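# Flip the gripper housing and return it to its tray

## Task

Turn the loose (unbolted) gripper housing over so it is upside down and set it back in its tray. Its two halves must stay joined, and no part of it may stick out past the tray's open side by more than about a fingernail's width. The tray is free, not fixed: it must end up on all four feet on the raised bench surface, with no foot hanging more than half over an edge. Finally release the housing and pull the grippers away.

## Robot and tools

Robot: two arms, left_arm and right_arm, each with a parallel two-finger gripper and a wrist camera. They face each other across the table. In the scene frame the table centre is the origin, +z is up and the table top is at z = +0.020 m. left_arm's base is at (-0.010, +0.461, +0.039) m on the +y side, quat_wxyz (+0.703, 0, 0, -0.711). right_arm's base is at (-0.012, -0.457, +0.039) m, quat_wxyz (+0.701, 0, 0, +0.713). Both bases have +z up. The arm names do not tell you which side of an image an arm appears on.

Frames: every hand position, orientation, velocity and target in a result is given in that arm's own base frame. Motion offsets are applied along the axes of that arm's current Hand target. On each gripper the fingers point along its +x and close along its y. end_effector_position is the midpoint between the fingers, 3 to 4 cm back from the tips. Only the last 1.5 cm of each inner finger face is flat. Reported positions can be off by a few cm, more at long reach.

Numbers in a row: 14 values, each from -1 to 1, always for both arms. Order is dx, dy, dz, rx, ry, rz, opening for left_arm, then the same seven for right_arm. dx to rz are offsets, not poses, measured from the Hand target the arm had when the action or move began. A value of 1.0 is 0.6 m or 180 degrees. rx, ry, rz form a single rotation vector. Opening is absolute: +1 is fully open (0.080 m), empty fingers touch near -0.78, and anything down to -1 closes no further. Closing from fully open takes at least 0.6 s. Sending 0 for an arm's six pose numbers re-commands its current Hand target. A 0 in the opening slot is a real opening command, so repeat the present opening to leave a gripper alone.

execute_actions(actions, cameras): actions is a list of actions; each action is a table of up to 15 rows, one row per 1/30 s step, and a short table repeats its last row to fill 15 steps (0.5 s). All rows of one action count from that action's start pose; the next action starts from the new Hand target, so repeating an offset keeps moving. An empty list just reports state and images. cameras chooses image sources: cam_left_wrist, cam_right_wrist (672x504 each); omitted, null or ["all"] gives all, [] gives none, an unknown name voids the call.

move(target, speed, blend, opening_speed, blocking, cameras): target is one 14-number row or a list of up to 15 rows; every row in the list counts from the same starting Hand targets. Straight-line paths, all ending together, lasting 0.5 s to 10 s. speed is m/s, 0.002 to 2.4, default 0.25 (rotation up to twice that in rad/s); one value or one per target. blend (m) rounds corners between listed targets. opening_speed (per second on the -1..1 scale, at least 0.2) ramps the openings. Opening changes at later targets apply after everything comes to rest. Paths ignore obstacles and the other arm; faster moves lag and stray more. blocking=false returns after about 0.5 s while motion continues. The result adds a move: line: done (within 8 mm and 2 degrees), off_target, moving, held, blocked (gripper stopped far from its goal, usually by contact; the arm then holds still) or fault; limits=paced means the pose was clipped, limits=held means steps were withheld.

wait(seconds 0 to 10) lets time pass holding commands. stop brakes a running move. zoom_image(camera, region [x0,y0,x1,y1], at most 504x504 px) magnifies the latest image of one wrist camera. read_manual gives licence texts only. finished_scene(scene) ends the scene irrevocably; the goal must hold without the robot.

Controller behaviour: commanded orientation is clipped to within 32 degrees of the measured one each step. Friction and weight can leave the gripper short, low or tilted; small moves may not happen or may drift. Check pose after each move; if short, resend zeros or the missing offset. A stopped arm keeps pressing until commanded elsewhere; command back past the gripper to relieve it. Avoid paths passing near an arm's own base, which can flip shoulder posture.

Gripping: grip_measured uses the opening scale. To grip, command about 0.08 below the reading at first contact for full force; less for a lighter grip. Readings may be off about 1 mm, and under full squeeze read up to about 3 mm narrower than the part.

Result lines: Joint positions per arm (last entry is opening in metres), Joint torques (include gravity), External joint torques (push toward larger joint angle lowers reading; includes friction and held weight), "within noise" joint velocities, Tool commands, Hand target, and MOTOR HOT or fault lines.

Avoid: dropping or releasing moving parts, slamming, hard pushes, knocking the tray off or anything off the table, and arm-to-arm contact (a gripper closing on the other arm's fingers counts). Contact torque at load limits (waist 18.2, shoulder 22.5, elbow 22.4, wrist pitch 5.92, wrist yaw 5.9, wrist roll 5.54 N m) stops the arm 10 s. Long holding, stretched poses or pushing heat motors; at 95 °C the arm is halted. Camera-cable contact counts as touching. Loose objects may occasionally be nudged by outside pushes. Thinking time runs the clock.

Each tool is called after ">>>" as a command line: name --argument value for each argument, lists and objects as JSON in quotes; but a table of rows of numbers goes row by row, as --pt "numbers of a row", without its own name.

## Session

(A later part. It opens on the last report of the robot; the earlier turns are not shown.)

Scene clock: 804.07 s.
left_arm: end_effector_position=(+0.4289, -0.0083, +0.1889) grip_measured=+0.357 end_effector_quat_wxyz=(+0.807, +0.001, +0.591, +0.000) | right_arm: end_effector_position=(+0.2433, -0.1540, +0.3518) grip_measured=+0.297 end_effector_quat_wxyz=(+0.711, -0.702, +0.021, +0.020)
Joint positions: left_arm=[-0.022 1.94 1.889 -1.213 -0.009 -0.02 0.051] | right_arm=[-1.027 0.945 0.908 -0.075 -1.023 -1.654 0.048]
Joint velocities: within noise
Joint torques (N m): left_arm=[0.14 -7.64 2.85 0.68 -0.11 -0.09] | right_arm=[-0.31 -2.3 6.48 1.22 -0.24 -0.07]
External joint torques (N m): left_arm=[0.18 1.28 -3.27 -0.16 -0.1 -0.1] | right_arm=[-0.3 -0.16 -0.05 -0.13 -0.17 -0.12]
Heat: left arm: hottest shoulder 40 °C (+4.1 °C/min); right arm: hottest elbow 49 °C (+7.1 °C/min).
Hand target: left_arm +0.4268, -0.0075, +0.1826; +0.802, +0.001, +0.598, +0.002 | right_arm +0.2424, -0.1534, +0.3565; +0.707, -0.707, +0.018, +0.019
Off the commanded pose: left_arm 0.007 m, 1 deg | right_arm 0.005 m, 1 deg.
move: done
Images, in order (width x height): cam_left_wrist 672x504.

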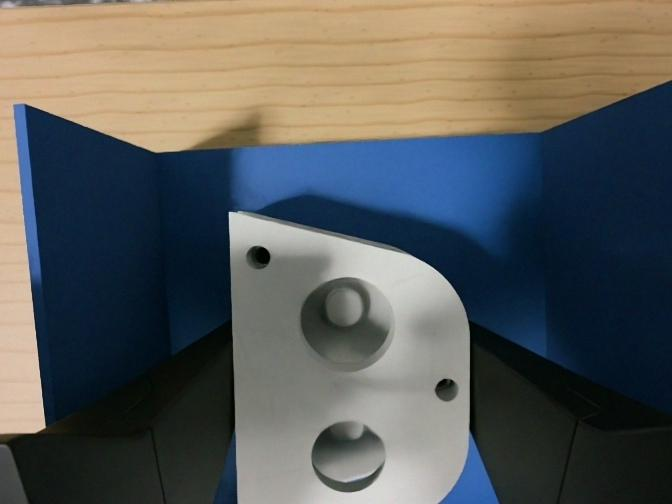

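>>> move --target '[0.0081,0,-0.0022,0,0.006,0,0.22,0,0,0,0,0,0,0.3]' --speed 0.04 --cameras '["cam_left_wrist"]'

Scene clock: 815.13 s.
left_arm: end_effector_position=(+0.4286, -0.0083, +0.1887) grip_measured=+0.357 end_effector_quat_wxyz=(+0.806, +0.001, +0.591, +0.000) | right_arm: end_effector_position=(+0.2433, -0.1540, +0.3518) grip_measured=+0.297 end_effector_quat_wxyz=(+0.711, -0.702, +0.021, +0.020)
Joint positions: left_arm=[-0.022 1.94 1.888 -1.214 -0.009 -0.02 0.051] | right_arm=[-1.027 0.945 0.908 -0.075 -1.023 -1.654 0.048]
Joint velocities: within noise
Joint torques (N m): left_arm=[0.16 -6.15 3.34 0.17 -0.09 -0.11] | right_arm=[-0.25 -2.28 6.5 1.22 -0.24 -0.06]
External joint torques (N m): left_arm=[0.16 2.74 -2.83 -0.71 -0.09 -0.11] | right_arm=[-0.27 -0.17 -0.03 -0.13 -0.17 -0.11]
Heat: left arm: hottest shoulder 39 °C (+4.1 °C/min); right arm: hottest elbow 49 °C (+6.1 °C/min).
Hand target: left_arm +0.4270, -0.0074, +0.1774; +0.796, +0.001, +0.605, +0.003 | right_arm +0.2424, -0.1534, +0.3565; +0.707, -0.707, +0.018, +0.019
Off the commanded pose: left_arm 0.011 m, 2 deg | right_arm 0.005 m, 1 deg.
move: off_target (left_arm)
Images, in order (width x height): cam_left_wrist 672x504.

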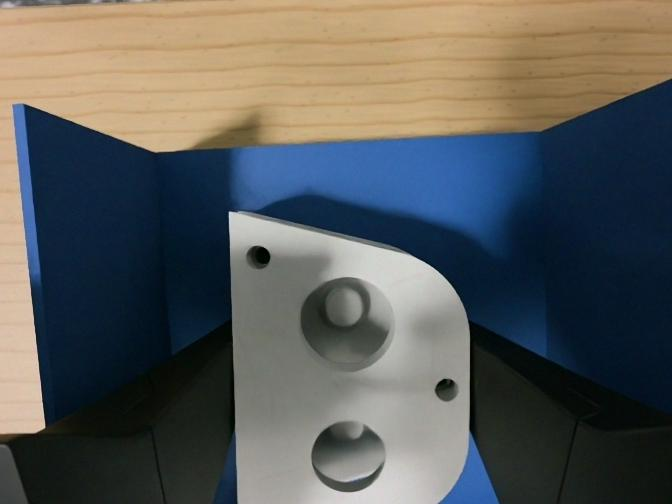

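>>> move --target '[-0.0113,0,0.003,0,-0.006,0,0.22,0,0,0,0,0,0,0.3]' --speed 0.05 --cameras '[]'

>>> move --target '[0,0,0,0,0,0,0.55,0,0,0,0,0,0,0.3]' --opening_speed 0.25 --cameras '["cam_left_wrist"]'

Scene clock: 823.57 s.
left_arm: end_effector_position=(+0.4286, -0.0083, +0.1887) grip_measured=+0.357 end_effector_quat_wxyz=(+0.806, +0.001, +0.592, +0.000) | right_arm: end_effector_position=(+0.2433, -0.1540, +0.3518) grip_measured=+0.297 end_effector_quat_wxyz=(+0.711, -0.702, +0.021, +0.020)
Joint positions: left_arm=[-0.022 1.94 1.888 -1.214 -0.009 -0.02 0.051] | right_arm=[-1.027 0.945 0.908 -0.075 -1.023 -1.654 0.048]
Joint velocities: within noise
Joint torques (N m): left_arm=[0.14 -7.53 3.86 0.21 -0.11 -0.09] | right_arm=[-0.28 -2.31 6.48 1.23 -0.25 -0.08]
External joint torques (N m): left_arm=[0.19 1.32 -2.21 -0.61 -0.1 -0.09] | right_arm=[-0.26 -0.24 -0.02 -0.11 -0.2 -0.13]
Heat: left arm: hottest shoulder 38 °C (+3.0 °C/min); right arm: hottest elbow 49 °C (+4.0 °C/min).
Hand target: left_arm +0.4269, -0.0075, +0.1844; +0.802, +0.001, +0.598, +0.002 | right_arm +0.2424, -0.1534, +0.3565; +0.707, -0.707, +0.018, +0.019
Off the commanded pose: left_arm 0.005 m, 1 deg | right_arm 0.005 m, 1 deg.
move: done
No camera images: "cameras" was empty.

Scene clock: 825.17 s.
left_arm: end_effector_position=(+0.4275, -0.0082, +0.1880) grip_measured=+0.545 end_effector_quat_wxyz=(+0.805, +0.001, +0.594, +0.000) | right_arm: end_effector_position=(+0.2433, -0.1540, +0.3518) grip_measured=+0.297 end_effector_quat_wxyz=(+0.711, -0.702, +0.021, +0.020)
Joint positions: left_arm=[-0.022 1.94 1.887 -1.218 -0.009 -0.02 0.06] | right_arm=[-1.027 0.945 0.908 -0.075 -1.023 -1.654 0.048]
Joint velocities: within noise
Joint torques (N m): left_arm=[0.14 -7.6 3.95 0.48 -0.11 -0.08] | right_arm=[-0.27 -2.28 6.49 1.23 -0.24 -0.08]
External joint torques (N m): left_arm=[0.13 1.42 -2.24 -0.36 -0.1 -0.09] | right_arm=[-0.27 -0.12 -0.12 -0.15 -0.18 -0.13]
Heat: left arm: hottest shoulder 38 °C (+3.0 °C/min); right arm: hottest elbow 50 °C (+4.1 °C/min). Fold the right arm in close to its base, or ease its load, before you think long.
Hand target: left_arm +0.4269, -0.0075, +0.1845; +0.802, +0.001, +0.598, +0.003 | right_arm +0.2424, -0.1534, +0.3565; +0.707, -0.707, +0.018, +0.019
Off the commanded pose: left_arm 0.004 m, 1 deg | right_arm 0.005 m, 1 deg.
MOTOR HOT: joint 3 (elbow) of the right arm reports 50 °C; the controller stops that arm at 95 °C. To cool a motor, set the load down, stop pushing, or move to a pose that needs little force.
move: done
Images, in order (width x height): cam_left_wrist 672x504.

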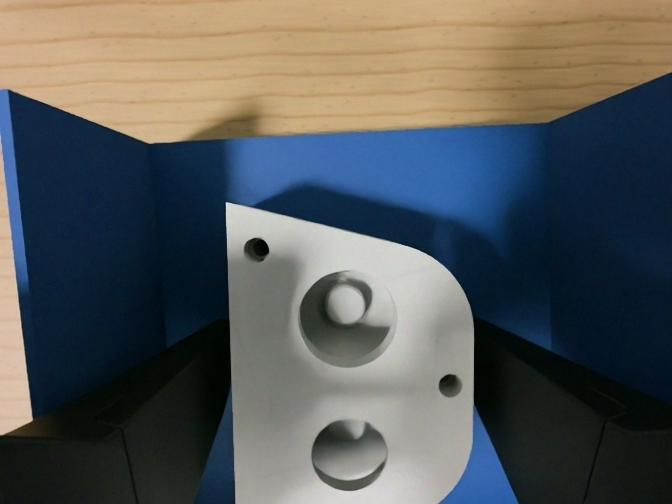

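>>> move --pt "-0.065 0 0.013 0 0 0 0.55 0 0 0 0 0 0 0.3" --pt "-0.16 0 0.012 0 -0.055 0 0.55 0 0 0 0 0 0 0.3" --speed '[0.12,0.2]' --cameras '["cam_left_wrist"]'

Scene clock: 831.70 s.
left_arm: end_effector_position=(+0.4072, -0.0074, +0.2795) grip_measured=+0.546 end_effector_quat_wxyz=(+0.851, +0.000, +0.525, +0.001) | right_arm: end_effector_position=(+0.2433, -0.1540, +0.3518) grip_measured=+0.297 end_effector_quat_wxyz=(+0.711, -0.702, +0.021, +0.020)
Joint positions: left_arm=[-0.023 1.82 2.055 -1.341 -0.012 -0.021 0.06] | right_arm=[-1.027 0.945 0.908 -0.075 -1.023 -1.654 0.048]
Joint velocities: within noise
Joint torques (N m): left_arm=[-0.32 -7.3 3.63 0.84 -0.18 -0.12] | right_arm=[-0.3 -2.3 6.49 1.23 -0.24 -0.07]
External joint torques (N m): left_arm=[-0.32 0.54 -2.27 -0.25 -0.17 -0.12] | right_arm=[-0.28 -0.2 -0.04 -0.12 -0.18 -0.13]
Heat: left arm: hottest shoulder 38 °C (+2.0 °C/min); right arm: hottest elbow 50 °C (+3.0 °C/min). Fold the right arm in close to its base, or ease its load, before you think long.
Hand target: left_arm +0.4064, -0.0081, +0.2787; +0.850, +0.001, +0.526, +0.002 | right_arm +0.2424, -0.1534, +0.3565; +0.707, -0.707, +0.018, +0.019
Off the commanded pose: left_arm 0.001 m, 0 deg | right_arm 0.005 m, 1 deg.
MOTOR HOT: still on. Joint 3 (elbow) of the right arm reports 50 °C.
move: done
Images, in order (width x height): cam_left_wrist 672x504.

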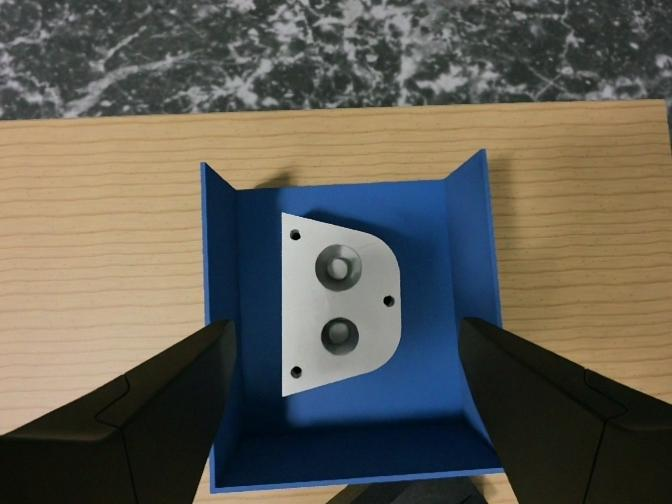

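>>> move --target '[-0.164,0.13,-0.179,0,0,0,0.55,0,0,0,0,0,0,0.3]' --speed 0.3 --cameras '["cam_left_wrist"]'

Scene clock: 843.40 s.
left_arm: end_effector_position=(+0.2672, +0.0693, +0.3207) grip_measured=+0.546 end_effector_quat_wxyz=(+0.852, +0.001, +0.524, +0.004) | right_arm: end_effector_position=(+0.2433, -0.1540, +0.3518) grip_measured=+0.297 end_effector_quat_wxyz=(+0.711, -0.702, +0.021, +0.020)
Joint positions: left_arm=[0.329 1.418 1.823 -1.528 0.138 0.293 0.06] | right_arm=[-1.027 0.945 0.908 -0.075 -1.023 -1.654 0.048]
Joint velocities: within noise
Joint torques (N m): left_arm=[0.31 -3.69 3.19 0.64 0.2 0.17] | right_arm=[-0.29 -2.27 6.47 1.22 -0.24 -0.06]
External joint torques (N m): left_arm=[0.33 0.39 -2.05 -0.38 0.11 0.17] | right_arm=[-0.28 -0.13 -0.09 -0.14 -0.18 -0.11]
Heat: left arm: hottest shoulder 38 °C (+1.0 °C/min); right arm: hottest elbow 50 °C (+2.0 °C/min). Fold the right arm in close to its base, or ease its load, before you think long.
Hand target: left_arm +0.2661, +0.0695, +0.3191; +0.850, +0.001, +0.526, +0.002 | right_arm +0.2424, -0.1534, +0.3565; +0.707, -0.707, +0.018, +0.019
Off the commanded pose: left_arm 0.002 m, 0 deg | right_arm 0.005 m, 1 deg.
MOTOR HOT: still on. Joint 3 (elbow) of the right arm reports 50 °C.
move: done
Images, in order (width x height): cam_left_wrist 672x504.

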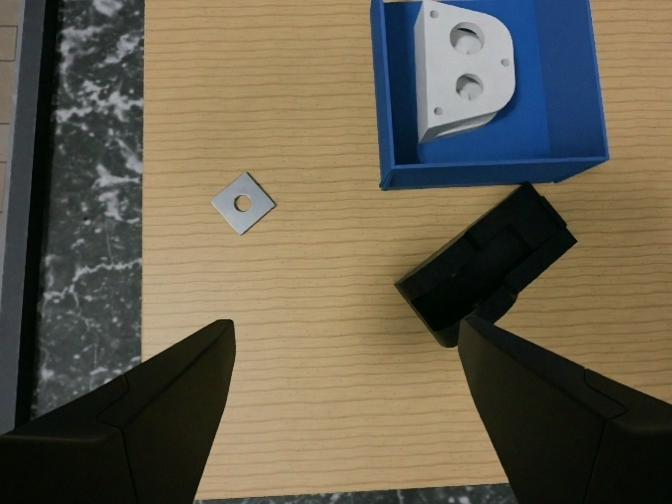

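Housing is flipped, seated in the tray, arms clear.

>>> finished_scene --scene 2

The scene is finished: the task was done.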